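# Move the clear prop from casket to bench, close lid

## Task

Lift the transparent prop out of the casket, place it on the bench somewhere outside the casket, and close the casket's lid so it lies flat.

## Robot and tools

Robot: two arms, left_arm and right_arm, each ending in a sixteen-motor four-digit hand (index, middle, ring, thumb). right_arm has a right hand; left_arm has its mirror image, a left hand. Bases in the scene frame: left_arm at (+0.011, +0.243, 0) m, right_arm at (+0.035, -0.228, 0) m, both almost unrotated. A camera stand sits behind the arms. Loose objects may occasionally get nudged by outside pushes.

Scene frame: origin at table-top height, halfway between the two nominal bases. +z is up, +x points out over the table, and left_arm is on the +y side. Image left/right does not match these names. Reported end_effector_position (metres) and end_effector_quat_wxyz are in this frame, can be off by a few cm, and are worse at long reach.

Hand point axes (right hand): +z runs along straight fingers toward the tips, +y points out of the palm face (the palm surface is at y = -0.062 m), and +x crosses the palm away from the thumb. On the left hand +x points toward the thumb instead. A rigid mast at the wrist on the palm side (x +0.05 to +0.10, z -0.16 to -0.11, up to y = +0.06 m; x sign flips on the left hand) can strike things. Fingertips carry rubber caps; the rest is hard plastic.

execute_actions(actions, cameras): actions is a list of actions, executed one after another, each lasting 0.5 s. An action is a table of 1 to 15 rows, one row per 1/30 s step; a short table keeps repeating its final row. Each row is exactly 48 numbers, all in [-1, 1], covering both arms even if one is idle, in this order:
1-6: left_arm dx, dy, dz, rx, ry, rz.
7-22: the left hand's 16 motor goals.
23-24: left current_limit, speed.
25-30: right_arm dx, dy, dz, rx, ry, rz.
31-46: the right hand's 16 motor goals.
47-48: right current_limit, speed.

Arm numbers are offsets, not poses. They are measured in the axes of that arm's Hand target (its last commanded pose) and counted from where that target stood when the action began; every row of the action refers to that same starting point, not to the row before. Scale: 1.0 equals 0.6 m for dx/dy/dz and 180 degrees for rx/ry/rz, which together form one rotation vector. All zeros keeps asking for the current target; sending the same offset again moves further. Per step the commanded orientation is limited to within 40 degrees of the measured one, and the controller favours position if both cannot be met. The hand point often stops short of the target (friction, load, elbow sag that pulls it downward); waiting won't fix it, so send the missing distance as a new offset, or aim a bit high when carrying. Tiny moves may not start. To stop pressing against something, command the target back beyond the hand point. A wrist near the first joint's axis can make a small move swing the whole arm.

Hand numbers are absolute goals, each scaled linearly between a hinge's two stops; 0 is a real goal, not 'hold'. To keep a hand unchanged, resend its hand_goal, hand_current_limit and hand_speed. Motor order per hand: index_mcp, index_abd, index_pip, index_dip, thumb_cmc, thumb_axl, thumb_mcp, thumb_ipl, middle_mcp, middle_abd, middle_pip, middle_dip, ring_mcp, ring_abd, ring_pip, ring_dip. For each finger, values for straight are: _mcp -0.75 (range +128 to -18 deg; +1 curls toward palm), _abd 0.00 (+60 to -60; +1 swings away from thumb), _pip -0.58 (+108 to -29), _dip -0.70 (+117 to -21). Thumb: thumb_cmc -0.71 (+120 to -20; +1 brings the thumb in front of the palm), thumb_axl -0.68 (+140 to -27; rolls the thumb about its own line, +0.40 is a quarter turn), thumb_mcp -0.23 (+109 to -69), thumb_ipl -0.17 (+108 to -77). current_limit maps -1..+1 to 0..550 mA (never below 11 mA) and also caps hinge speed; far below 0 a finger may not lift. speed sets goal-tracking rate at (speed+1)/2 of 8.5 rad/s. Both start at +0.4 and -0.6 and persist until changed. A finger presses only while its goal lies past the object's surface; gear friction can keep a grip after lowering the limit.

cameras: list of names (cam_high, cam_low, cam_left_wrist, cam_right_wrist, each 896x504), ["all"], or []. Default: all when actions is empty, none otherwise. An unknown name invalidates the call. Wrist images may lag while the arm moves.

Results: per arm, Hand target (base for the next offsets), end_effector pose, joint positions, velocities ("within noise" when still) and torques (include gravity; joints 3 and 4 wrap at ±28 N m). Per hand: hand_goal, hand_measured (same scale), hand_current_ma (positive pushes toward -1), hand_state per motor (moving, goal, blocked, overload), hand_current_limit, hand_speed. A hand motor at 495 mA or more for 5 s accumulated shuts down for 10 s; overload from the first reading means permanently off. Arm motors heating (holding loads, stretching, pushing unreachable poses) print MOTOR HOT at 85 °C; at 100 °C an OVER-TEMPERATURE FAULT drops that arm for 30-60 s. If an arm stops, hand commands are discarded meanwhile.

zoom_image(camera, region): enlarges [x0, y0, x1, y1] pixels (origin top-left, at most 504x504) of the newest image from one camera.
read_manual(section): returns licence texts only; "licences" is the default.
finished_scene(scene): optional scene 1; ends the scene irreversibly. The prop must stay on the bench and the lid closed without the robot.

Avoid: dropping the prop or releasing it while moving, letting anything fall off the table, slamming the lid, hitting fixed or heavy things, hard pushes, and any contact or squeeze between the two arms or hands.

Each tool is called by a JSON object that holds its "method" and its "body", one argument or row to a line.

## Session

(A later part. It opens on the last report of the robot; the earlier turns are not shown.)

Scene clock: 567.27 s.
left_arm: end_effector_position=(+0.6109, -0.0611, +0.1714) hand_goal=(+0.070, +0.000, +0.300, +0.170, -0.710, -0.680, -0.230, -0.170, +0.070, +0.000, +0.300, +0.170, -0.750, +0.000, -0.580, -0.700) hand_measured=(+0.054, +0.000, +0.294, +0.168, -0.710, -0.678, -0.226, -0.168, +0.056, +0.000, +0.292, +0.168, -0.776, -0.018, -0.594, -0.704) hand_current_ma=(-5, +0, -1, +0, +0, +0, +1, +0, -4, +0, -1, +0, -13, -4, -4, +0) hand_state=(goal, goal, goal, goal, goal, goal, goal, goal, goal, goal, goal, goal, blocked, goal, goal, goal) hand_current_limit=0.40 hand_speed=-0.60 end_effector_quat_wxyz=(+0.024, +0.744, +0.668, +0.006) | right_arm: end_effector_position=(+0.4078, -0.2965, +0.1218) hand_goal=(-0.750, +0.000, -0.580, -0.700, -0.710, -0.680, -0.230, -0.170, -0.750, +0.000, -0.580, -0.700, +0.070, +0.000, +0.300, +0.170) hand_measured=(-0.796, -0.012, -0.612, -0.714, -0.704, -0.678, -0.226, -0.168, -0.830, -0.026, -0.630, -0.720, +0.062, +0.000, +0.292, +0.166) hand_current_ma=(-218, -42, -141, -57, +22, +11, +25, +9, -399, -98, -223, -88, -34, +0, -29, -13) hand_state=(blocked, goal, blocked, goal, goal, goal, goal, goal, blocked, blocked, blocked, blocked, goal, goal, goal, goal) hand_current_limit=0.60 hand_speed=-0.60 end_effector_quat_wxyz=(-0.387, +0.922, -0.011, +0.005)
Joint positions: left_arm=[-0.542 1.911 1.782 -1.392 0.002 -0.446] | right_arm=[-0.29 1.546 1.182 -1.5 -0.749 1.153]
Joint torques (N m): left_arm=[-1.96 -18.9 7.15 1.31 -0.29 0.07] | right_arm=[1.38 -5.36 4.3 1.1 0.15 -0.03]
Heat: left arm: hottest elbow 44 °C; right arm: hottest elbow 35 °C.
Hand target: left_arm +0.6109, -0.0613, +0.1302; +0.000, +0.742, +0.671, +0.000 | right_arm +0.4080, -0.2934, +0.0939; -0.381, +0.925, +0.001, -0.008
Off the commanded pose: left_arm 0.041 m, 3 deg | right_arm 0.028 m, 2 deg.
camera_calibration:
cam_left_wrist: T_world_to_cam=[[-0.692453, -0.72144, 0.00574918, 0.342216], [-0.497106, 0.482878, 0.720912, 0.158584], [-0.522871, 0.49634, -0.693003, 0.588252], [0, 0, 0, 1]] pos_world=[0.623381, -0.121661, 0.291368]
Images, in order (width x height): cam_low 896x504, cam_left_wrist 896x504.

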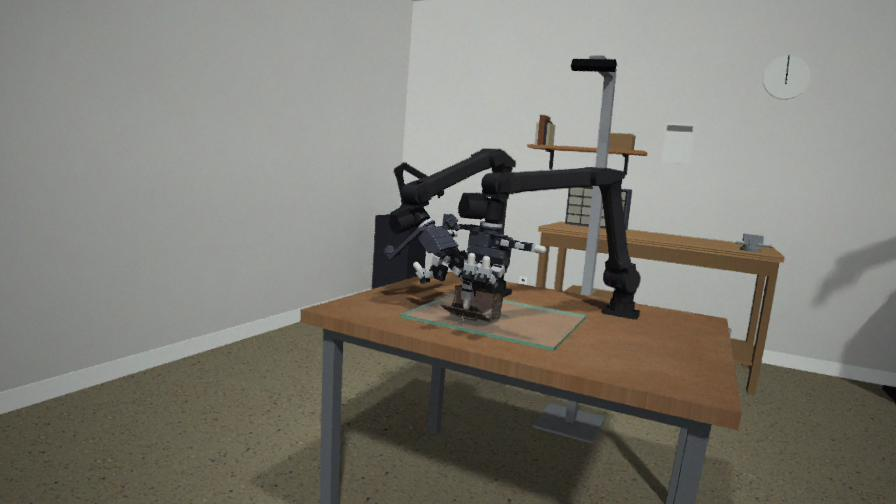

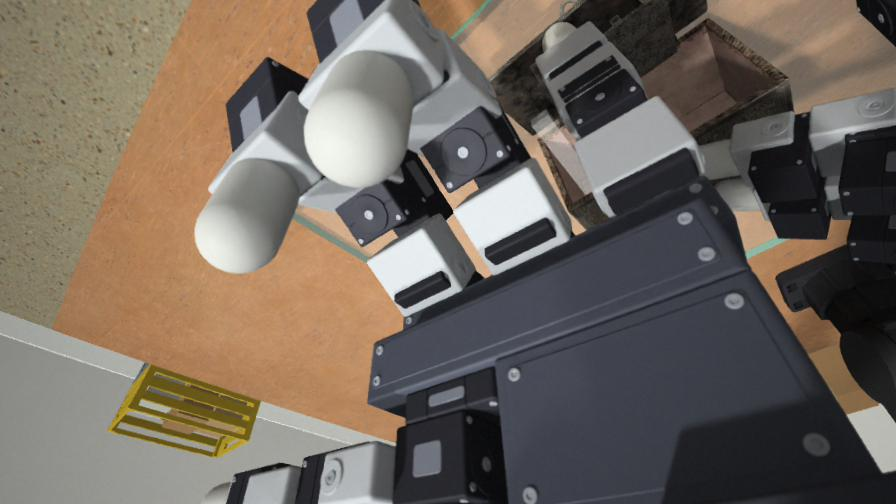

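{"method": "execute_actions", "body": {
  "actions": [
    [[-0.0,0.0,0.05,0,0,0,0.07,0,0.3,0.17,-0.71,-0.68,-0.23,-0.17,0.07,0,0.3,0.17,-0.75,0,-0.58,-0.7,0.4,-0.6,0,0,0,0,0,0,-0.75,0,-0.58,-0.7,-0.71,-0.68,-0.23,-0.17,-0.75,0,-0.58,-0.7,0.07,0,0.3,0.17,0.6,-0.6]]
  ],
  "cameras": ["cam_low","cam_left_wrist"]
}}

{"method": "zoom_image", "body": {
  "camera": "cam_left_wrist",
  "region": [430, 0, 780, 230]
}}

{"method": "zoom_image", "body": {
  "camera": "cam_low",
  "region": [430, 240, 540, 340]
}}

Scene clock: 569.63 s.
left_arm: end_effector_position=(+0.6124, -0.0600, +0.1718) hand_goal=(+0.070, +0.000, +0.300, +0.170, -0.710, -0.680, -0.230, -0.170, +0.070, +0.000, +0.300, +0.170, -0.750, +0.000, -0.580, -0.700) hand_measured=(+0.054, +0.000, +0.294, +0.168, -0.710, -0.678, -0.226, -0.168, +0.056, +0.000, +0.292, +0.168, -0.798, -0.032, -0.610, -0.712) hand_current_ma=(-5, +0, -1, +0, +0, +0, +1, +0, -4, +0, -1, +0, -44, -14, -15, -3) hand_state=(goal, goal, goal, goal, goal, goal, goal, goal, goal, goal, goal, goal, blocked, blocked, blocked, goal) hand_current_limit=0.40 hand_speed=-0.60 end_effector_quat_wxyz=(+0.046, +0.742, +0.668, +0.011) | right_arm: end_effector_position=(+0.4078, -0.2965, +0.1218) hand_goal=(-0.750, +0.000, -0.580, -0.700, -0.710, -0.680, -0.230, -0.170, -0.750, +0.000, -0.580, -0.700, +0.070, +0.000, +0.300, +0.170) hand_measured=(-0.796, -0.012, -0.612, -0.714, -0.704, -0.678, -0.226, -0.168, -0.830, -0.026, -0.630, -0.720, +0.062, +0.000, +0.292, +0.166) hand_current_ma=(-218, -42, -141, -57, +22, +11, +25, +9, -399, -99, -223, -88, -34, +0, -29, -13) hand_state=(blocked, goal, blocked, goal, goal, goal, goal, goal, blocked, blocked, blocked, blocked, goal, goal, goal, goal) hand_current_limit=0.60 hand_speed=-0.60 end_effector_quat_wxyz=(-0.387, +0.922, -0.011, +0.005)
Joint positions: left_arm=[-0.539 1.885 1.735 -1.326 0.004 -0.446] | right_arm=[-0.29 1.546 1.182 -1.5 -0.749 1.153]
Joint torques (N m): left_arm=[-2.08 -15.44 6.06 1.57 -0.38 0.08] | right_arm=[1.44 -5.42 4.34 1.09 0.14 -0.04]
Heat: left arm: hottest elbow 44 °C; right arm: hottest elbow 35 °C.
Hand target: left_arm +0.6109, -0.0613, +0.1002; +0.000, +0.742, +0.671, +0.000 | right_arm +0.4080, -0.2934, +0.0939; -0.381, +0.925, +0.001, -0.008
Off the commanded pose: left_arm 0.072 m, 5 deg | right_arm 0.028 m, 2 deg.
camera_calibration:
cam_left_wrist: T_world_to_cam=[[-0.69041, -0.723416, -0.00171451, 0.343984], [-0.524585, 0.499016, 0.689778, 0.181617], [-0.498141, 0.477129, -0.724019, 0.577784], [0, 0, 0, 1]] pos_world=[0.620582, -0.117463, 0.293641]
Images, in order (width x height): cam_low 896x504, cam_left_wrist 896x504.

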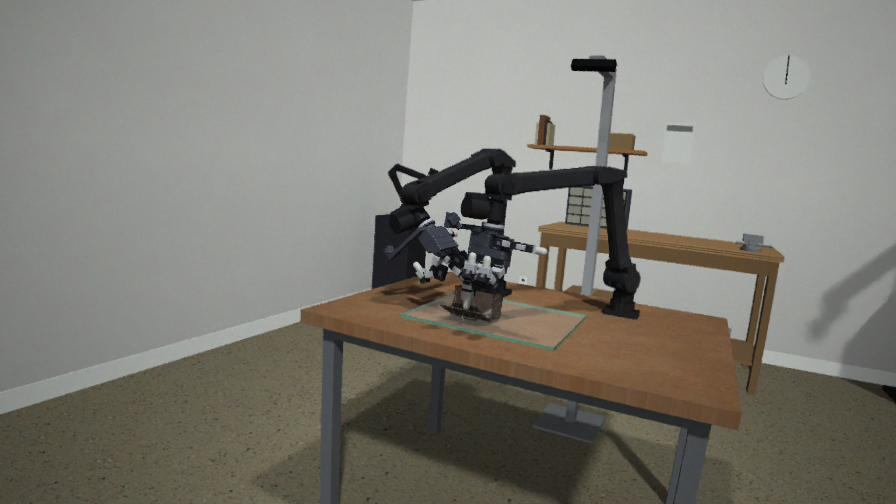

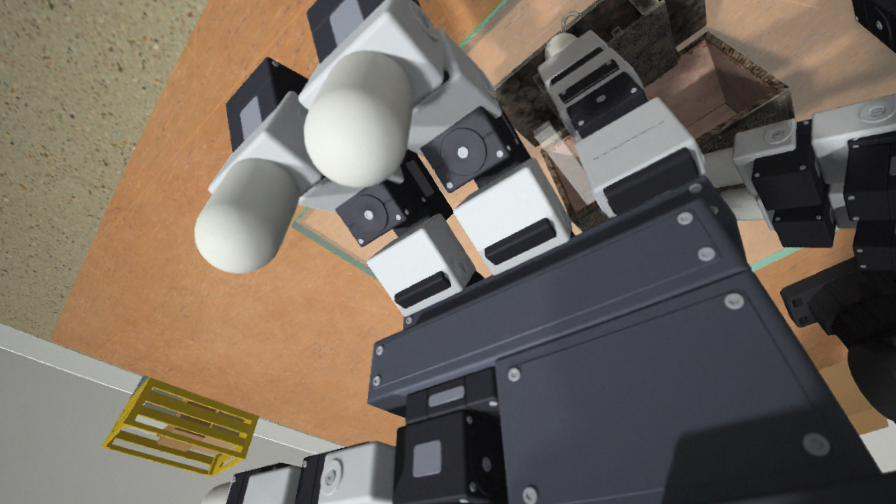

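Scaled by 1.440 from the camera's 896x504 image, which has a finer 1280x720 frame.

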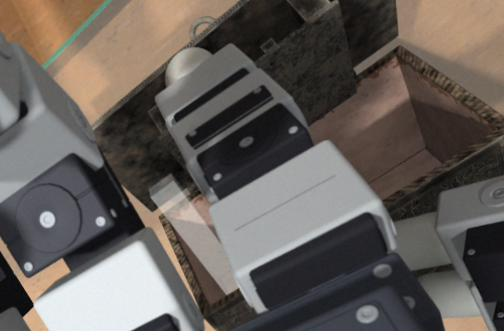

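Scaled by 4.582 from the camera's 896x504 image, which has a finer 1280x720 frame.

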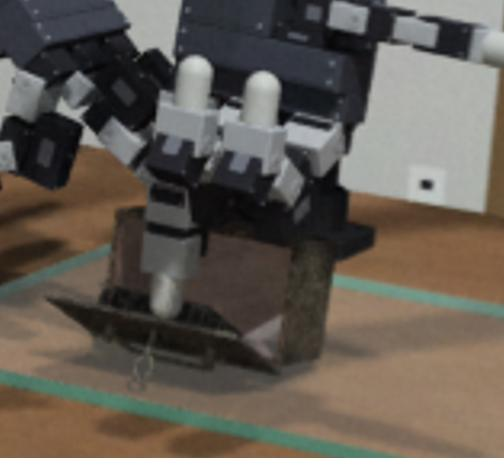

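{"method": "execute_actions", "body": {
  "actions": [
    [[0.05,0.02,-0.18,0,0,0,0.07,0,0.3,0.17,-0.71,-0.68,-0.23,-0.17,0.07,0,0.3,0.17,-0.75,0,-0.58,-0.7,0.4,-0.6,0,0,0,0,0,0,-0.75,0,-0.58,-0.7,-0.71,-0.68,-0.23,-0.17,-0.75,0,-0.58,-0.7,0.07,0,0.3,0.17,0.6,-0.6]],
    [[0.05,0.02,-0.06,0,0,0,0.07,0,0.3,0.17,-0.71,-0.68,-0.23,-0.17,0.07,0,0.3,0.17,0.07,0,0.3,0.17,0.4,-0.6,0,0,0,0,0,0,-0.75,0,-0.58,-0.7,-0.71,-0.68,-0.23,-0.17,-0.75,0,-0.58,-0.7,0.07,0,0.3,0.17,0.6,-0.6]]
  ],
  "cameras": ["cam_low","cam_left_wrist","cam_high"]
}}

{"method": "zoom_image", "body": {
  "camera": "cam_left_wrist",
  "region": [430, 0, 780, 230]
}}

{"method": "zoom_image", "body": {
  "camera": "cam_low",
  "region": [430, 240, 540, 340]
}}

Scene clock: 595.77 s.
left_arm: end_effector_position=(+0.6263, -0.0044, +0.2312) hand_goal=(+0.070, +0.000, +0.300, +0.170, -0.710, -0.680, -0.230, -0.170, +0.070, +0.000, +0.300, +0.170, +0.070, +0.000, +0.300, +0.170) hand_measured=(+0.054, +0.000, +0.294, +0.168, -0.712, -0.678, -0.226, -0.168, +0.056, +0.000, +0.292, +0.168, +0.052, +0.002, +0.292, +0.166) hand_current_ma=(-5, +0, -1, +0, +0, +0, +1, +0, -4, +0, -1, +0, -7, +0, -1, +0) hand_state=(goal, goal, goal, goal, goal, goal, goal, goal, goal, goal, goal, goal, goal, goal, goal, goal) hand_current_limit=0.40 hand_speed=-0.60 end_effector_quat_wxyz=(-0.012, +0.741, +0.672, -0.004) | right_arm: end_effector_position=(+0.4093, -0.2967, +0.1216) hand_goal=(-0.750, +0.000, -0.580, -0.700, -0.710, -0.680, -0.230, -0.170, -0.750, +0.000, -0.580, -0.700, +0.070, +0.000, +0.300, +0.170) hand_measured=(-0.800, -0.012, -0.614, -0.714, -0.704, -0.678, -0.226, -0.168, -0.830, -0.024, -0.630, -0.720, +0.062, +0.000, +0.292, +0.166) hand_current_ma=(-238, -42, -155, -63, +22, +11, +25, +9, -399, -91, -223, -88, -34, +0, -29, -13) hand_state=(blocked, goal, blocked, goal, goal, goal, goal, goal, blocked, blocked, blocked, blocked, goal, goal, goal, goal) hand_current_limit=0.60 hand_speed=-0.60 end_effector_quat_wxyz=(-0.386, +0.922, -0.010, +0.008)
Joint positions: left_arm=[-0.448 1.917 1.962 -1.64 -0.001 -0.362] | right_arm=[-0.29 1.546 1.182 -1.494 -0.751 1.153]
Joint torques (N m): left_arm=[-1.38 -21.13 13.98 -0.23 -0.16 0.28] | right_arm=[1.49 -5.48 4.44 0.87 0.2 -0.04]
Heat: left arm: hottest elbow 40 °C; right arm: hottest elbow 33 °C.
Hand target: left_arm +0.6408, -0.0040, +0.2443; +0.000, +0.742, +0.671, +0.000 | right_arm +0.4080, -0.2934, +0.0939; -0.381, +0.925, +0.001, -0.008
Off the commanded pose: left_arm 0.020 m, 1 deg | right_arm 0.028 m, 2 deg.
camera_calibration:
cam_left_wrist: T_world_to_cam=[[-0.684621, -0.728621, 0.0201617, 0.385239], [-0.454406, 0.448266, 0.769787, 0.0574839], [-0.569921, 0.517851, -0.637982, 0.626393], [0, 0, 0, 1]] pos_world=[0.646858, -0.0694529, 0.34761]
Images, in order (width x height): cam_high 896x504, cam_low 896x504, cam_left_wrist 896x504.

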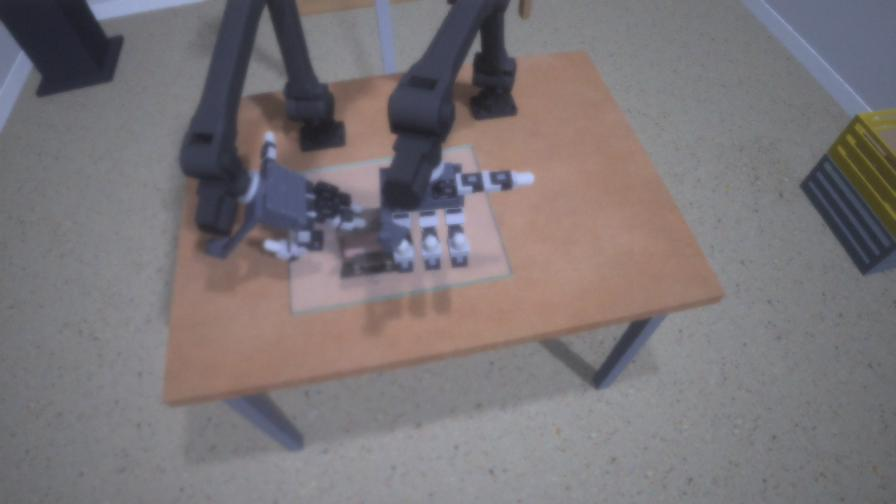

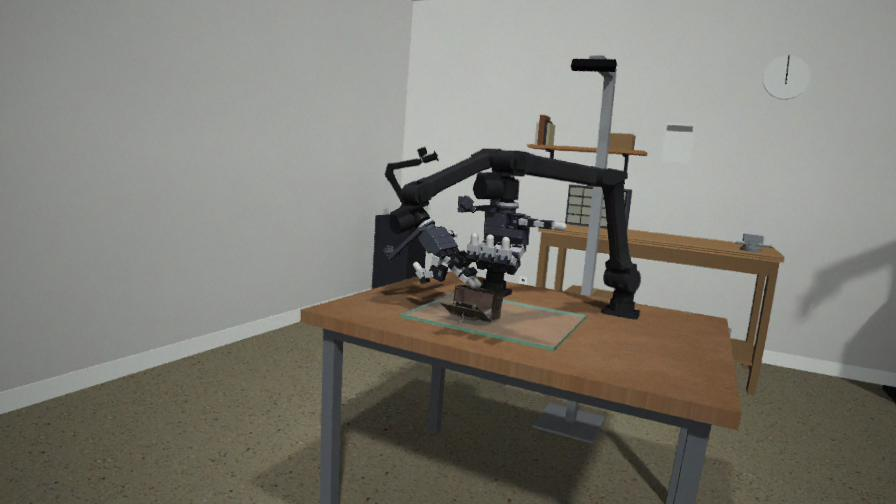

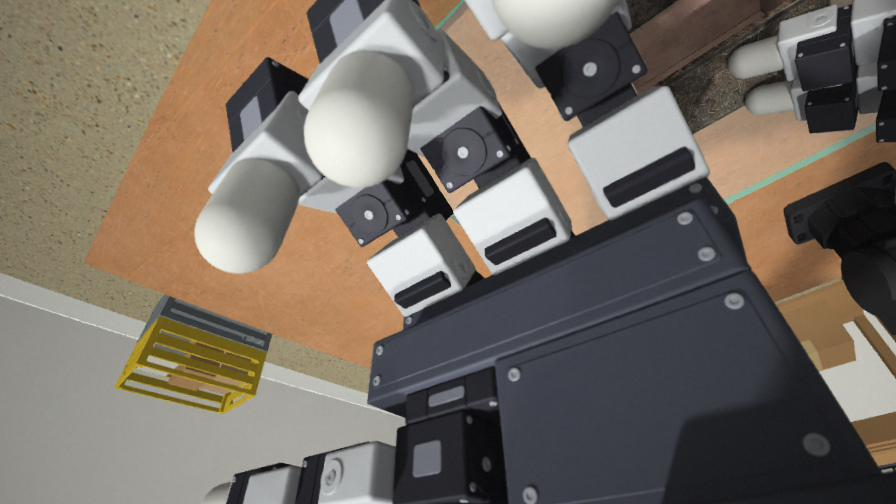

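Scaled by 1.440 from the camera's 896x504 image, which has a finer 1280x720 frame.

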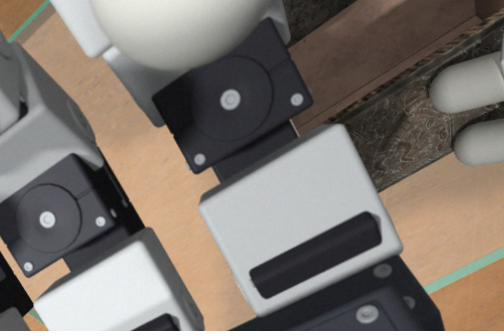

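Scaled by 4.582 from the camera's 896x504 image, which has a finer 1280x720 frame.

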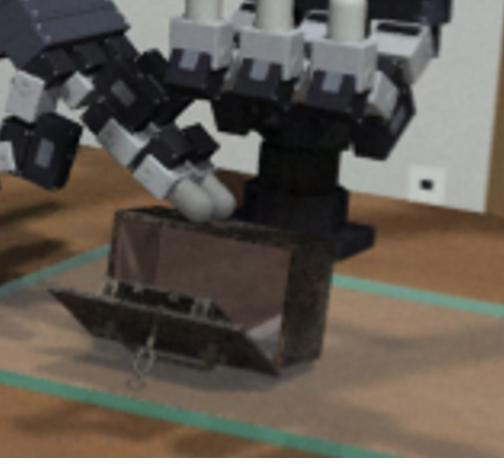

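{"method": "execute_actions", "body": {
  "actions": [
    [[-0.048,-0.062,0.0,0,0,0,0.07,0,0.3,0.17,-0.71,-0.68,-0.23,-0.17,0.07,0,0.3,0.17,-1,0,-1,-0.12,0.4,-0.6,0,0,0,0,0,0,-0.75,0,-0.58,-0.7,-0.71,-0.68,-0.23,-0.17,-0.75,0,-0.58,-0.7,0.07,0,0.3,0.17,0.6,-0.6]],
    [[0.0,0.0,0.073,0,0,0,0.07,0,0.3,0.17,-0.71,-0.68,-0.23,-0.17,0.07,0,0.3,0.17,-1,0,-1,-0.12,0.4,-0.6,0,0,0,0,0,0,-0.75,0,-0.58,-0.7,-0.71,-0.68,-0.23,-0.17,-0.75,0,-0.58,-0.7,0.07,0,0.3,0.17,0.6,-0.6]]
  ],
  "cameras": ["cam_low","cam_left_wrist"]
}}

{"method": "zoom_image", "body": {
  "camera": "cam_left_wrist",
  "region": [430, 0, 780, 230]
}}

{"method": "zoom_image", "body": {
  "camera": "cam_low",
  "region": [430, 240, 540, 340]
}}

Scene clock: 603.07 s.
left_arm: end_effector_position=(+0.5976, -0.0282, +0.2019) hand_goal=(+0.070, +0.000, +0.300, +0.170, -0.710, -0.680, -0.230, -0.170, +0.070, +0.000, +0.300, +0.170, -1.000, +0.000, -1.000, -0.120) hand_measured=(+0.054, +0.000, +0.294, +0.168, -0.712, -0.678, -0.226, -0.168, +0.056, +0.000, +0.294, +0.168, -0.988, +0.002, -0.994, -0.118) hand_current_ma=(-5, +0, -1, +0, +0, +0, +1, +0, -4, +0, -1, +0, +3, +0, +1, +0) hand_state=(goal, goal, goal, goal, goal, goal, goal, goal, goal, goal, goal, goal, goal, goal, goal, goal) hand_current_limit=0.40 hand_speed=-0.60 end_effector_quat_wxyz=(-0.005, +0.747, +0.665, -0.002) | right_arm: end_effector_position=(+0.4093, -0.2967, +0.1216) hand_goal=(-0.750, +0.000, -0.580, -0.700, -0.710, -0.680, -0.230, -0.170, -0.750, +0.000, -0.580, -0.700, +0.070, +0.000, +0.300, +0.170) hand_measured=(-0.800, -0.012, -0.614, -0.714, -0.704, -0.678, -0.226, -0.168, -0.830, -0.024, -0.630, -0.720, +0.062, +0.000, +0.292, +0.166) hand_current_ma=(-238, -42, -155, -63, +22, +11, +25, +9, -399, -91, -223, -88, -34, +0, -29, -13) hand_state=(blocked, goal, blocked, goal, goal, goal, goal, goal, blocked, blocked, blocked, blocked, goal, goal, goal, goal) hand_current_limit=0.60 hand_speed=-0.60 end_effector_quat_wxyz=(-0.386, +0.922, -0.010, +0.008)
Joint positions: left_arm=[-0.505 1.862 1.8 -1.519 0 -0.401] | right_arm=[-0.29 1.546 1.182 -1.494 -0.751 1.153]
Joint torques (N m): left_arm=[-2.61 -21.36 9.37 0.72 -0.16 -0.01] | right_arm=[1.49 -5.42 4.42 0.87 0.21 -0.03]
Heat: left arm: hottest elbow 42 °C; right arm: hottest elbow 32 °C.
Hand target: left_arm +0.6009, -0.0289, +0.2004; +0.000, +0.742, +0.671, +0.000 | right_arm +0.4080, -0.2934, +0.0939; -0.381, +0.925, +0.001, -0.008
Off the commanded pose: left_arm 0.004 m, 1 deg | right_arm 0.028 m, 2 deg.
camera_calibration:
cam_left_wrist: T_world_to_cam=[[-0.697754, -0.716151, 0.0163263, 0.35775], [-0.456803, 0.462393, 0.759949, 0.0815017], [-0.551788, 0.5228, -0.649777, 0.595405], [0, 0, 0, 1]] pos_world=[0.615389, -0.0927603, 0.319103]
Images, in order (width x height): cam_low 896x504, cam_left_wrist 896x504.

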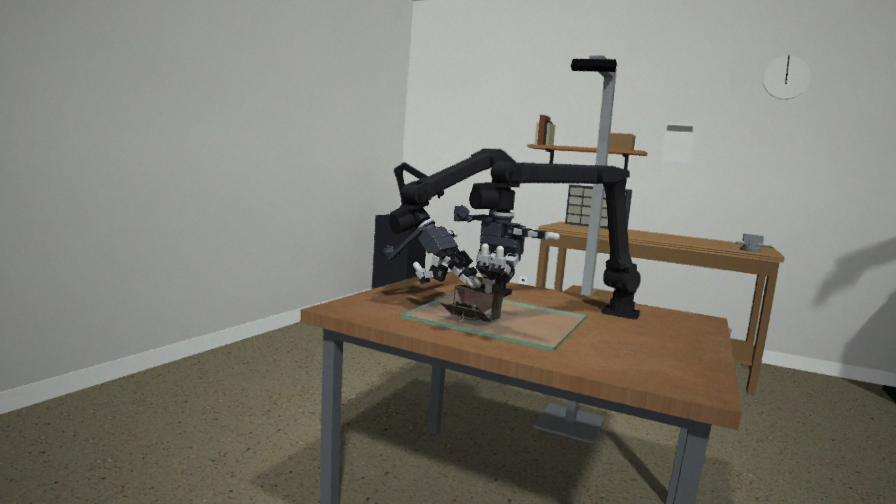

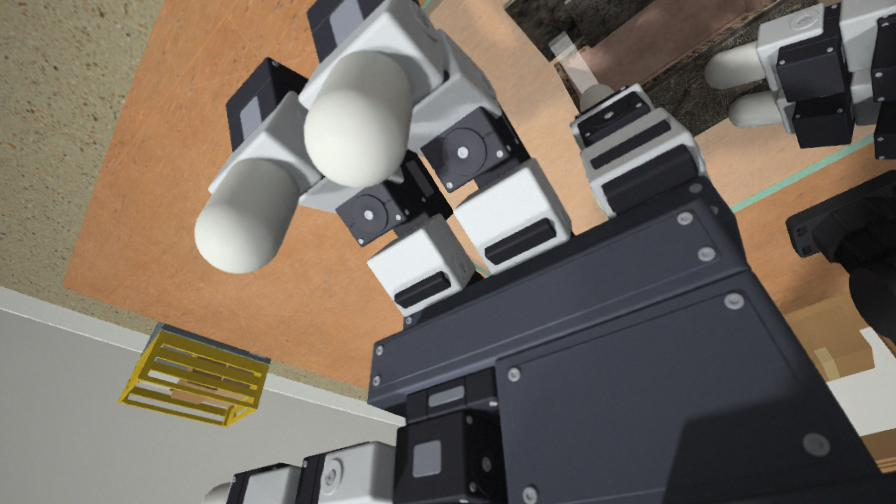

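Scaled by 1.440 from the camera's 896x504 image, which has a finer 1280x720 frame.

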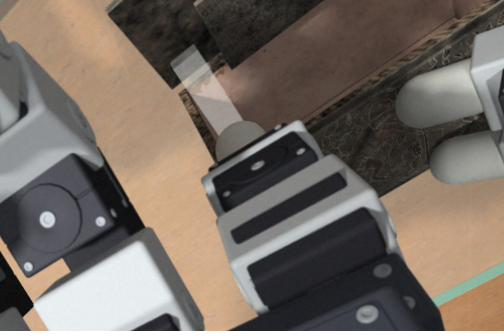

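Scaled by 4.582 from the camera's 896x504 image, which has a finer 1280x720 frame.

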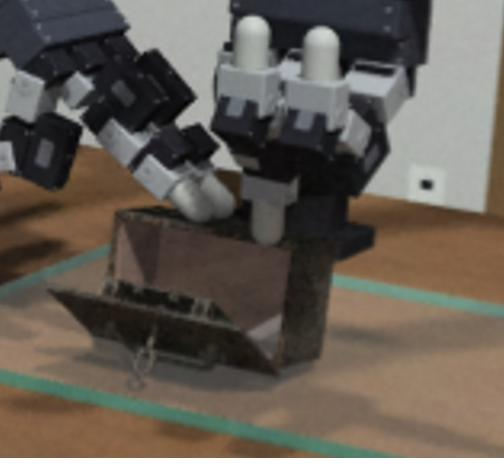

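{"method": "execute_actions", "body": {
  "actions": [
    [[0.0065,-0.019,0.05,0,0,0,0.07,0,0.3,0.17,-0.71,-0.68,-0.23,-0.17,0.07,0,0.3,0.17,-1,0,-1,-0.12,0.5,-0.6,0,0,0,0,0,0,-0.75,0,-0.58,-0.7,-0.71,-0.68,-0.23,-0.17,-0.75,0,-0.58,-0.7,0.07,0,0.3,0.17,0.6,-0.6]]
  ],
  "cameras": ["cam_low","cam_left_wrist"]
}}

{"method": "zoom_image", "body": {
  "camera": "cam_left_wrist",
  "region": [500, 0, 700, 130]
}}

{"method": "zoom_image", "body": {
  "camera": "cam_low",
  "region": [430, 240, 540, 340]
}}

Scene clock: 608.37 s.
left_arm: end_effector_position=(+0.5892, -0.0231, +0.1685) hand_goal=(+0.070, +0.000, +0.300, +0.170, -0.710, -0.680, -0.230, -0.170, +0.070, +0.000, +0.300, +0.170, -1.000, +0.000, -1.000, -0.120) hand_measured=(+0.054, +0.000, +0.294, +0.168, -0.712, -0.678, -0.226, -0.168, +0.056, +0.000, +0.294, +0.168, -0.986, +0.004, -0.994, -0.116) hand_current_ma=(-5, +0, -1, +0, +0, +0, +1, +0, -4, +0, -1, +0, +4, +0, +1, +0) hand_state=(goal, goal, goal, goal, goal, goal, goal, goal, goal, goal, goal, goal, goal, goal, goal, goal) hand_current_limit=0.50 hand_speed=-0.60 end_effector_quat_wxyz=(-0.006, +0.745, +0.667, -0.002) | right_arm: end_effector_position=(+0.4093, -0.2967, +0.1216) hand_goal=(-0.750, +0.000, -0.580, -0.700, -0.710, -0.680, -0.230, -0.170, -0.750, +0.000, -0.580, -0.700, +0.070, +0.000, +0.300, +0.170) hand_measured=(-0.800, -0.012, -0.614, -0.714, -0.704, -0.678, -0.226, -0.168, -0.830, -0.024, -0.630, -0.720, +0.062, +0.000, +0.292, +0.166) hand_current_ma=(-238, -42, -155, -63, +22, +11, +25, +9, -399, -91, -223, -88, -34, +0, -29, -13) hand_state=(blocked, goal, blocked, goal, goal, goal, goal, goal, blocked, blocked, blocked, blocked, goal, goal, goal, goal) hand_current_limit=0.60 hand_speed=-0.60 end_effector_quat_wxyz=(-0.386, +0.922, -0.010, +0.008)
Joint positions: left_arm=[-0.505 1.848 1.693 -1.429 0 -0.406] | right_arm=[-0.29 1.546 1.182 -1.494 -0.751 1.153]
Joint torques (N m): left_arm=[-2.78 -21.95 8.81 0.69 -0.18 0.02] | right_arm=[1.44 -5.54 4.41 0.88 0.21 -0.04]
Heat: left arm: hottest elbow 42 °C; right arm: hottest elbow 32 °C.
Hand target: left_arm +0.5900, -0.0239, +0.1705; +0.000, +0.742, +0.671, +0.000 | right_arm +0.4080, -0.2934, +0.0939; -0.381, +0.925, +0.001, -0.008
Off the commanded pose: left_arm 0.002 m, 1 deg | right_arm 0.028 m, 2 deg.
camera_calibration:
cam_left_wrist: T_world_to_cam=[[-0.694395, -0.71938, 0.0175479, 0.353829], [-0.456479, 0.459214, 0.762069, 0.10012], [-0.556275, 0.521167, -0.647258, 0.568569], [0, 0, 0, 1]] pos_world=[0.607681, -0.0877584, 0.285504]
Images, in order (width x height): cam_low 896x504, cam_left_wrist 896x504.

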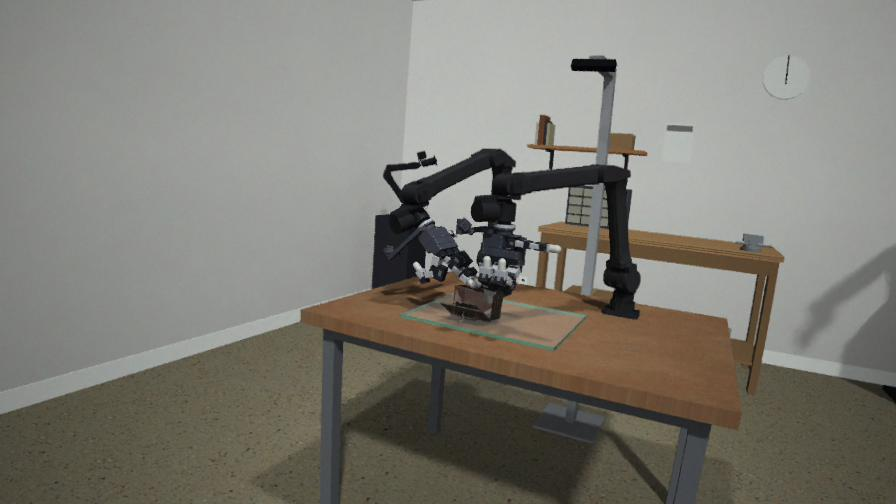

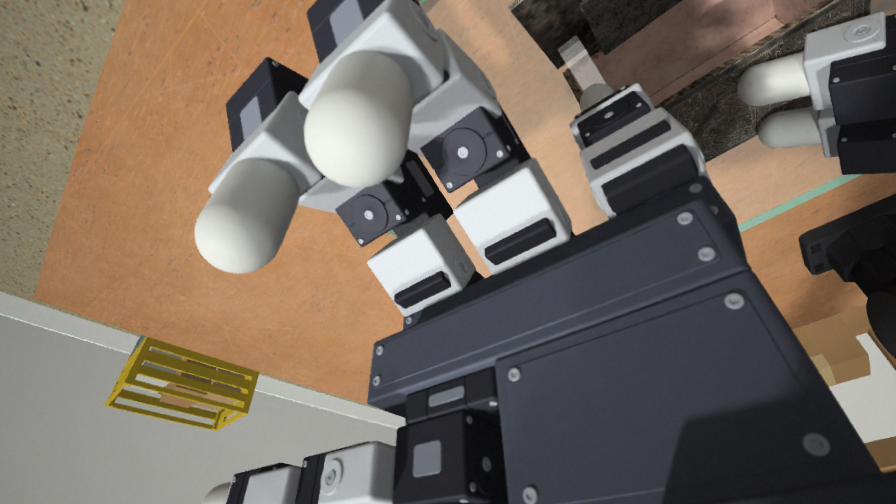

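Scaled by 2.520 from the camera's 896x504 image, which has a finer 1280x720 frame.

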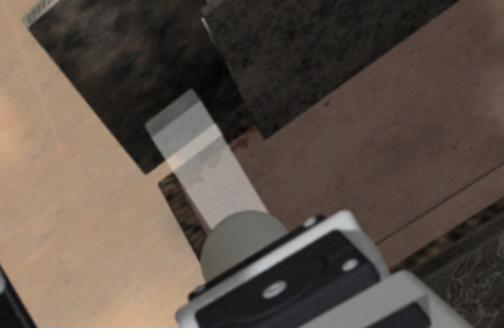

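Scaled by 4.582 from the camera's 896x504 image, which has a finer 1280x720 frame.

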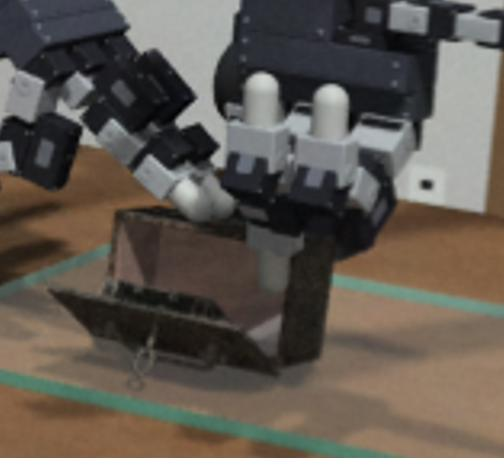

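{"method": "execute_actions", "body": {
  "actions": [
    [[0.0,-0.0,0.033,0,0,0,0.07,0,0.3,0.17,-0.71,-0.68,-0.23,-0.17,0.07,0,0.3,0.17,-1,0,-1,-0.12,0.5,-0.6,0,0,0,0,0,0,-0.75,0,-0.58,-0.7,-0.71,-0.68,-0.23,-0.17,-0.75,0,-0.58,-0.7,0.07,0,0.3,0.17,0.6,-0.6]]
  ],
  "cameras": ["cam_low","cam_left_wrist"]
}}

{"method": "zoom_image", "body": {
  "camera": "cam_left_wrist",
  "region": [500, 0, 700, 130]
}}

{"method": "zoom_image", "body": {
  "camera": "cam_low",
  "region": [430, 240, 540, 340]
}}

Scene clock: 612.10 s.
left_arm: end_effector_position=(+0.5887, -0.0228, +0.1541) hand_goal=(+0.070, +0.000, +0.300, +0.170, -0.710, -0.680, -0.230, -0.170, +0.070, +0.000, +0.300, +0.170, -1.000, +0.000, -1.000, -0.120) hand_measured=(+0.054, +0.000, +0.294, +0.168, -0.712, -0.678, -0.226, -0.168, +0.056, +0.000, +0.294, +0.168, -0.986, +0.004, -0.994, -0.116) hand_current_ma=(-5, +0, -1, +0, +0, +0, +1, +0, -4, +0, -1, +0, +4, +0, +1, +0) hand_state=(goal, goal, goal, goal, goal, goal, goal, goal, goal, goal, goal, goal, goal, goal, goal, goal) hand_current_limit=0.50 hand_speed=-0.60 end_effector_quat_wxyz=(-0.002, +0.745, +0.667, -0.001) | right_arm: end_effector_position=(+0.4093, -0.2967, +0.1216) hand_goal=(-0.750, +0.000, -0.580, -0.700, -0.710, -0.680, -0.230, -0.170, -0.750, +0.000, -0.580, -0.700, +0.070, +0.000, +0.300, +0.170) hand_measured=(-0.800, -0.012, -0.614, -0.714, -0.704, -0.678, -0.226, -0.168, -0.830, -0.024, -0.630, -0.720, +0.062, +0.000, +0.292, +0.166) hand_current_ma=(-238, -42, -155, -63, +22, +11, +25, +9, -399, -91, -223, -88, -34, +0, -29, -13) hand_state=(blocked, goal, blocked, goal, goal, goal, goal, goal, blocked, blocked, blocked, blocked, goal, goal, goal, goal) hand_current_limit=0.60 hand_speed=-0.60 end_effector_quat_wxyz=(-0.386, +0.922, -0.010, +0.008)
Joint positions: left_arm=[-0.505 1.848 1.653 -1.38 0 -0.406] | right_arm=[-0.29 1.546 1.182 -1.494 -0.751 1.153]
Joint torques (N m): left_arm=[-2.78 -21.07 8.83 0.68 -0.18 0.03] | right_arm=[1.49 -5.48 4.4 0.88 0.2 -0.03]
Heat: left arm: hottest elbow 42 °C; right arm: hottest elbow 32 °C.
Hand target: left_arm +0.5899, -0.0239, +0.1506; +0.000, +0.742, +0.671, +0.000 | right_arm +0.4080, -0.2934, +0.0939; -0.381, +0.925, +0.001, -0.008
Off the commanded pose: left_arm 0.004 m, 1 deg | right_arm 0.028 m, 2 deg.
camera_calibration:
cam_left_wrist: T_world_to_cam=[[-0.693982, -0.719827, 0.0154385, 0.354031], [-0.462482, 0.462106, 0.756683, 0.115185], [-0.551815, 0.517984, -0.6536, 0.557105], [0, 0, 0, 1]] pos_world=[0.60638, -0.0869585, 0.271499]
Images, in order (width x height): cam_low 896x504, cam_left_wrist 896x504.

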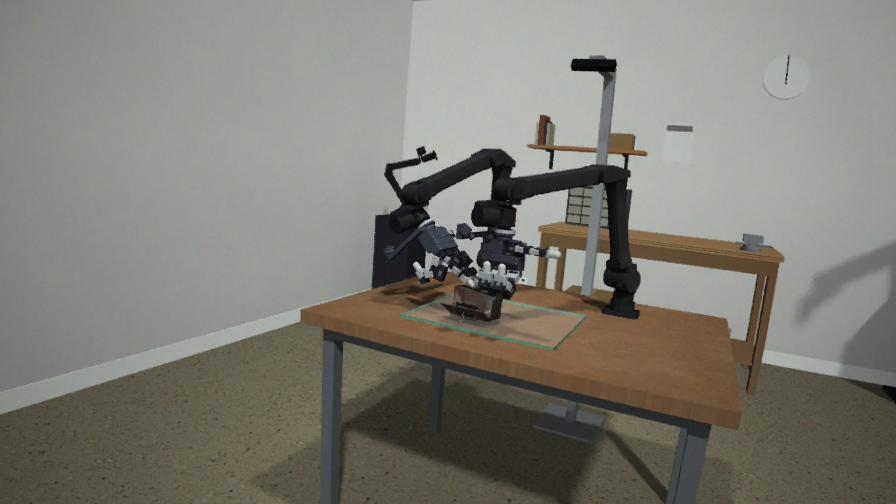

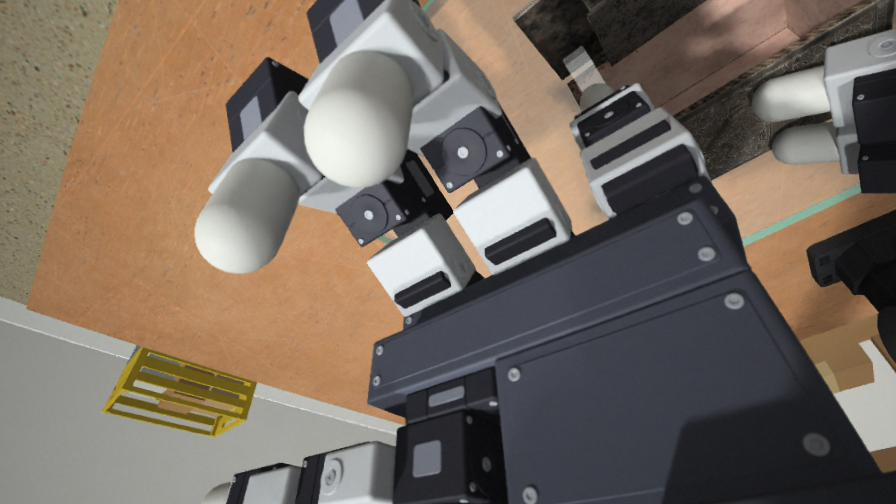

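Scaled by 2.520 from the camera's 896x504 image, which has a finer 1280x720 frame.

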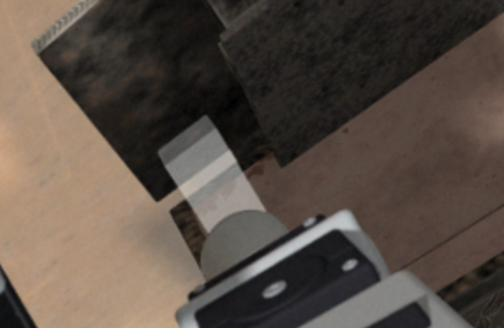

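Scaled by 4.582 from the camera's 896x504 image, which has a finer 1280x720 frame.

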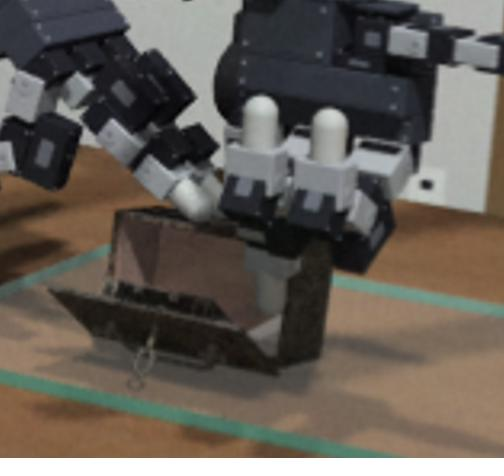

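{"method": "execute_actions", "body": {
  "actions": [
    [[-0.006,-0.0,0.025,0,0,0,0.07,0,0.3,0.17,-0.71,-0.68,-0.23,-0.17,0.07,0,0.3,0.17,-1,0,-1,-0.12,0.5,-0.6,0,0,0,0,0,0,-0.75,0,-0.58,-0.7,-0.71,-0.68,-0.23,-0.17,-0.75,0,-0.58,-0.7,0.07,0,0.3,0.17,0.6,-0.6]]
  ],
  "cameras": ["cam_low","cam_left_wrist"]
}}

{"method": "zoom_image", "body": {
  "camera": "cam_left_wrist",
  "region": [500, 0, 700, 130]
}}

{"method": "zoom_image", "body": {
  "camera": "cam_low",
  "region": [430, 240, 540, 340]
}}

Scene clock: 615.27 s.
left_arm: end_effector_position=(+0.5918, -0.0198, +0.1470) hand_goal=(+0.070, +0.000, +0.300, +0.170, -0.710, -0.680, -0.230, -0.170, +0.070, +0.000, +0.300, +0.170, -1.000, +0.000, -1.000, -0.120) hand_measured=(+0.054, +0.000, +0.294, +0.168, -0.712, -0.678, -0.226, -0.168, +0.056, +0.000, +0.294, +0.168, -0.992, +0.004, -1.000, -0.116) hand_current_ma=(-5, +0, -1, +0, +0, +0, +1, +0, -4, +0, -1, +0, +1, +0, +0, +0) hand_state=(goal, goal, goal, goal, goal, goal, goal, goal, goal, goal, goal, goal, goal, goal, goal, goal) hand_current_limit=0.50 hand_speed=-0.60 end_effector_quat_wxyz=(+0.004, +0.742, +0.671, +0.001) | right_arm: end_effector_position=(+0.4093, -0.2967, +0.1216) hand_goal=(-0.750, +0.000, -0.580, -0.700, -0.710, -0.680, -0.230, -0.170, -0.750, +0.000, -0.580, -0.700, +0.070, +0.000, +0.300, +0.170) hand_measured=(-0.800, -0.012, -0.614, -0.714, -0.704, -0.678, -0.226, -0.168, -0.830, -0.024, -0.630, -0.720, +0.062, +0.000, +0.292, +0.166) hand_current_ma=(-238, -42, -155, -63, +22, +11, +25, +9, -399, -91, -223, -88, -34, +0, -29, -13) hand_state=(blocked, goal, blocked, goal, goal, goal, goal, goal, blocked, blocked, blocked, blocked, goal, goal, goal, goal) hand_current_limit=0.60 hand_speed=-0.60 end_effector_quat_wxyz=(-0.386, +0.922, -0.010, +0.008)
Joint positions: left_arm=[-0.499 1.848 1.632 -1.345 0 -0.41] | right_arm=[-0.29 1.546 1.182 -1.494 -0.751 1.153]
Joint torques (N m): left_arm=[-3.31 -20.07 8.75 0.73 -0.19 0.02] | right_arm=[1.32 -5.48 4.42 0.88 0.2 -0.03]
Heat: left arm: hottest elbow 42 °C; right arm: hottest elbow 32 °C.
Hand target: left_arm +0.5896, -0.0275, +0.1356; +0.000, +0.742, +0.671, +0.000 | right_arm +0.4080, -0.2934, +0.0939; -0.381, +0.925, +0.001, -0.008
Off the commanded pose: left_arm 0.014 m, 1 deg | right_arm 0.028 m, 2 deg.
camera_calibration:
cam_left_wrist: T_world_to_cam=[[-0.686985, -0.726572, 0.0120547, 0.354675], [-0.475951, 0.462431, 0.748083, 0.129745], [-0.54911, 0.508184, -0.663496, 0.552269], [0, 0, 0, 1]] pos_world=[0.608665, -0.0829555, 0.265093]
Images, in order (width x height): cam_low 896x504, cam_left_wrist 896x504.

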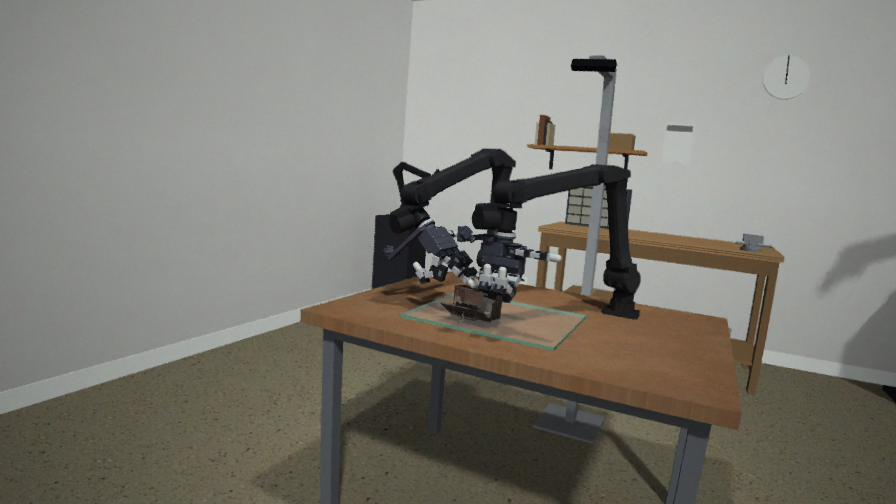

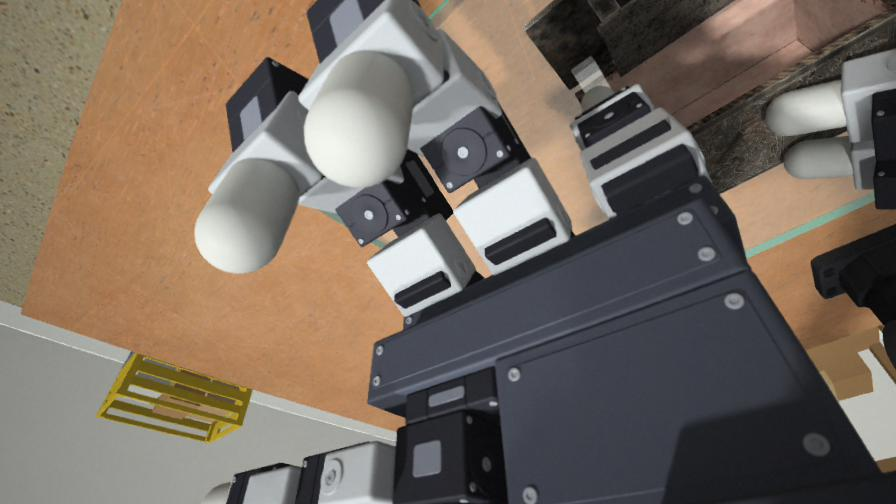

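Scaled by 2.520 from the camera's 896x504 image, which has a finer 1280x720 frame.

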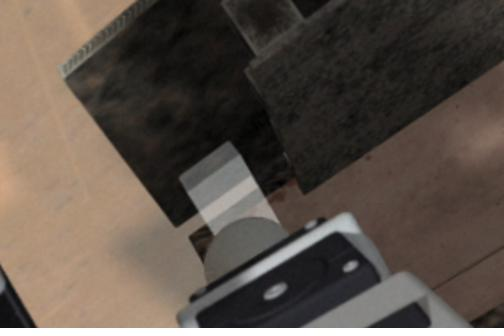

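Scaled by 4.582 from the camera's 896x504 image, which has a finer 1280x720 frame.

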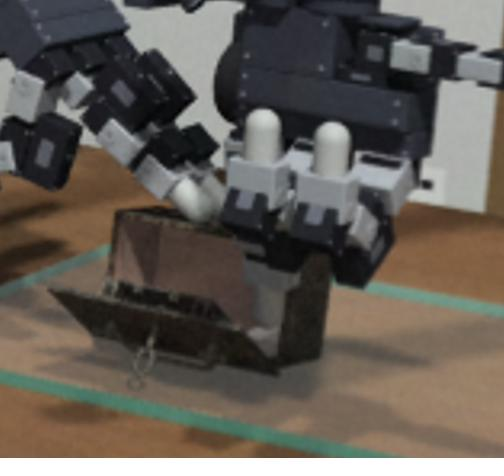

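{"method": "execute_actions", "body": {
  "actions": [
    [[0.0,-0.0,0.025,0,0,0,0.07,0,0.3,0.17,-0.71,-0.68,-0.23,-0.17,0.07,0,0.3,0.17,-1,0,-1,-0.12,0.6,-0.6,0,0,0,0,0,0,-0.75,0,-0.58,-0.7,-0.71,-0.68,-0.23,-0.17,-0.75,0,-0.58,-0.7,0.07,0,0.3,0.17,0.6,-0.6]],
    [[0.0,0.05,0.005,0,0,0,0.07,0,0.3,0.17,-0.71,-0.68,-0.23,-0.17,0.07,0,0.3,0.17,-1,0,-1,-0.12,0.6,-0.6,0,0,0,0,0,0,-0.75,0,-0.58,-0.7,-0.71,-0.68,-0.23,-0.17,-0.75,0,-0.58,-0.7,0.07,0,0.3,0.17,0.6,-0.6]]
  ],
  "cameras": ["cam_low","cam_left_wrist"]
}}

{"method": "zoom_image", "body": {
  "camera": "cam_left_wrist",
  "region": [500, 0, 700, 130]
}}

{"method": "zoom_image", "body": {
  "camera": "cam_low",
  "region": [430, 240, 540, 340]
}}

Scene clock: 619.90 s.
left_arm: end_effector_position=(+0.5990, -0.0279, +0.1418) hand_goal=(+0.070, +0.000, +0.300, +0.170, -0.710, -0.680, -0.230, -0.170, +0.070, +0.000, +0.300, +0.170, -1.000, +0.000, -1.000, -0.120) hand_measured=(+0.054, +0.000, +0.294, +0.168, -0.712, -0.678, -0.226, -0.168, +0.056, +0.000, +0.294, +0.168, -1.002, -0.044, -1.000, -0.160) hand_current_ma=(-5, +0, -1, +0, +0, +0, +1, +0, -4, +0, -1, +0, +0, -24, +0, -26) hand_state=(goal, goal, goal, goal, goal, goal, goal, goal, goal, goal, goal, goal, goal, blocked, goal, blocked) hand_current_limit=0.60 hand_speed=-0.60 end_effector_quat_wxyz=(+0.007, +0.746, +0.666, -0.001) | right_arm: end_effector_position=(+0.4093, -0.2967, +0.1216) hand_goal=(-0.750, +0.000, -0.580, -0.700, -0.710, -0.680, -0.230, -0.170, -0.750, +0.000, -0.580, -0.700, +0.070, +0.000, +0.300, +0.170) hand_measured=(-0.800, -0.012, -0.614, -0.714, -0.704, -0.678, -0.226, -0.168, -0.830, -0.024, -0.630, -0.720, +0.062, +0.000, +0.292, +0.166) hand_current_ma=(-238, -42, -155, -63, +22, +11, +25, +9, -399, -91, -223, -88, -34, +0, -29, -13) hand_state=(blocked, goal, blocked, goal, goal, goal, goal, goal, blocked, blocked, blocked, blocked, goal, goal, goal, goal) hand_current_limit=0.60 hand_speed=-0.60 end_effector_quat_wxyz=(-0.386, +0.922, -0.010, +0.008)
Joint positions: left_arm=[-0.502 1.875 1.656 -1.341 0.006 -0.401] | right_arm=[-0.29 1.546 1.182 -1.494 -0.751 1.153]
Joint torques (N m): left_arm=[-1.38 -16.09 12.19 0.96 -0.42 0.12] | right_arm=[1.44 -5.54 4.44 0.88 0.21 -0.04]
Heat: left arm: hottest elbow 42 °C; right arm: hottest elbow 32 °C.
Hand target: left_arm +0.6194, -0.0305, +0.1176; +0.000, +0.742, +0.671, +0.000 | right_arm +0.4080, -0.2934, +0.0939; -0.381, +0.925, +0.001, -0.008
Off the commanded pose: left_arm 0.032 m, 1 deg | right_arm 0.028 m, 2 deg.
camera_calibration:
cam_left_wrist: T_world_to_cam=[[-0.69611, -0.71774, 0.0167384, 0.358811], [-0.470031, 0.473241, 0.74506, 0.13804], [-0.542681, 0.510776, -0.666787, 0.553605], [0, 0, 0, 1]] pos_world=[0.615086, -0.090561, 0.260282]
Images, in order (width x height): cam_low 896x504, cam_left_wrist 896x504.

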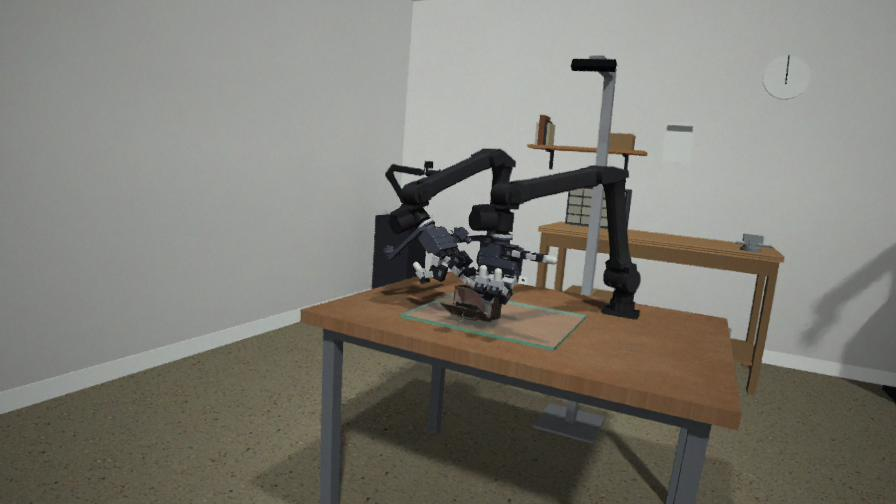

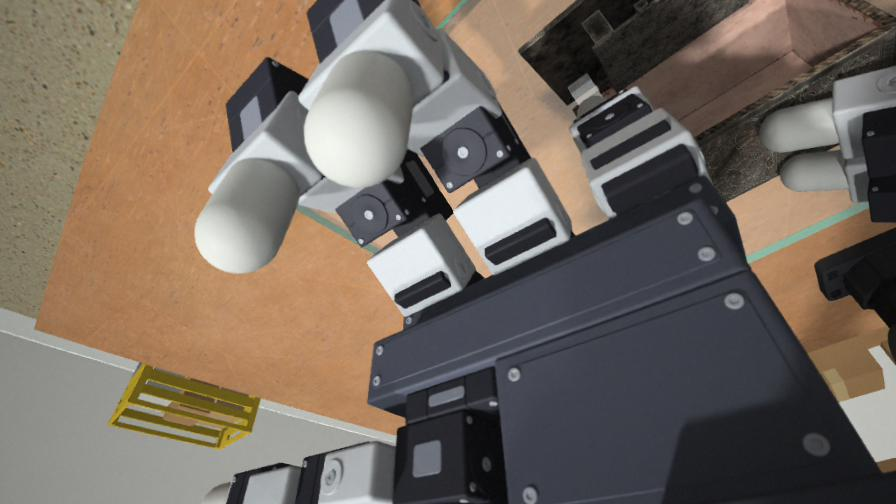

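Scaled by 2.520 from the camera's 896x504 image, which has a finer 1280x720 frame.

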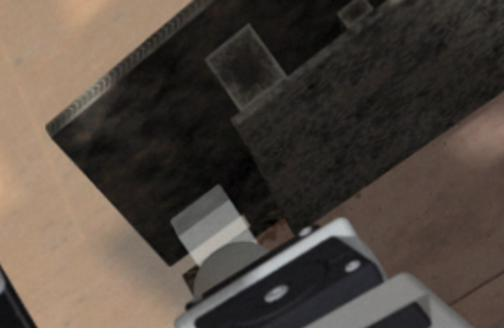

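Scaled by 4.582 from the camera's 896x504 image, which has a finer 1280x720 frame.

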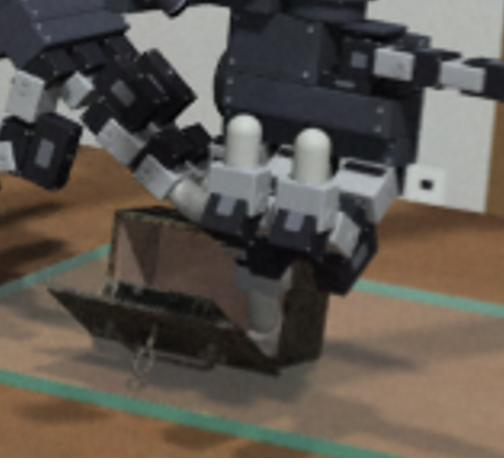

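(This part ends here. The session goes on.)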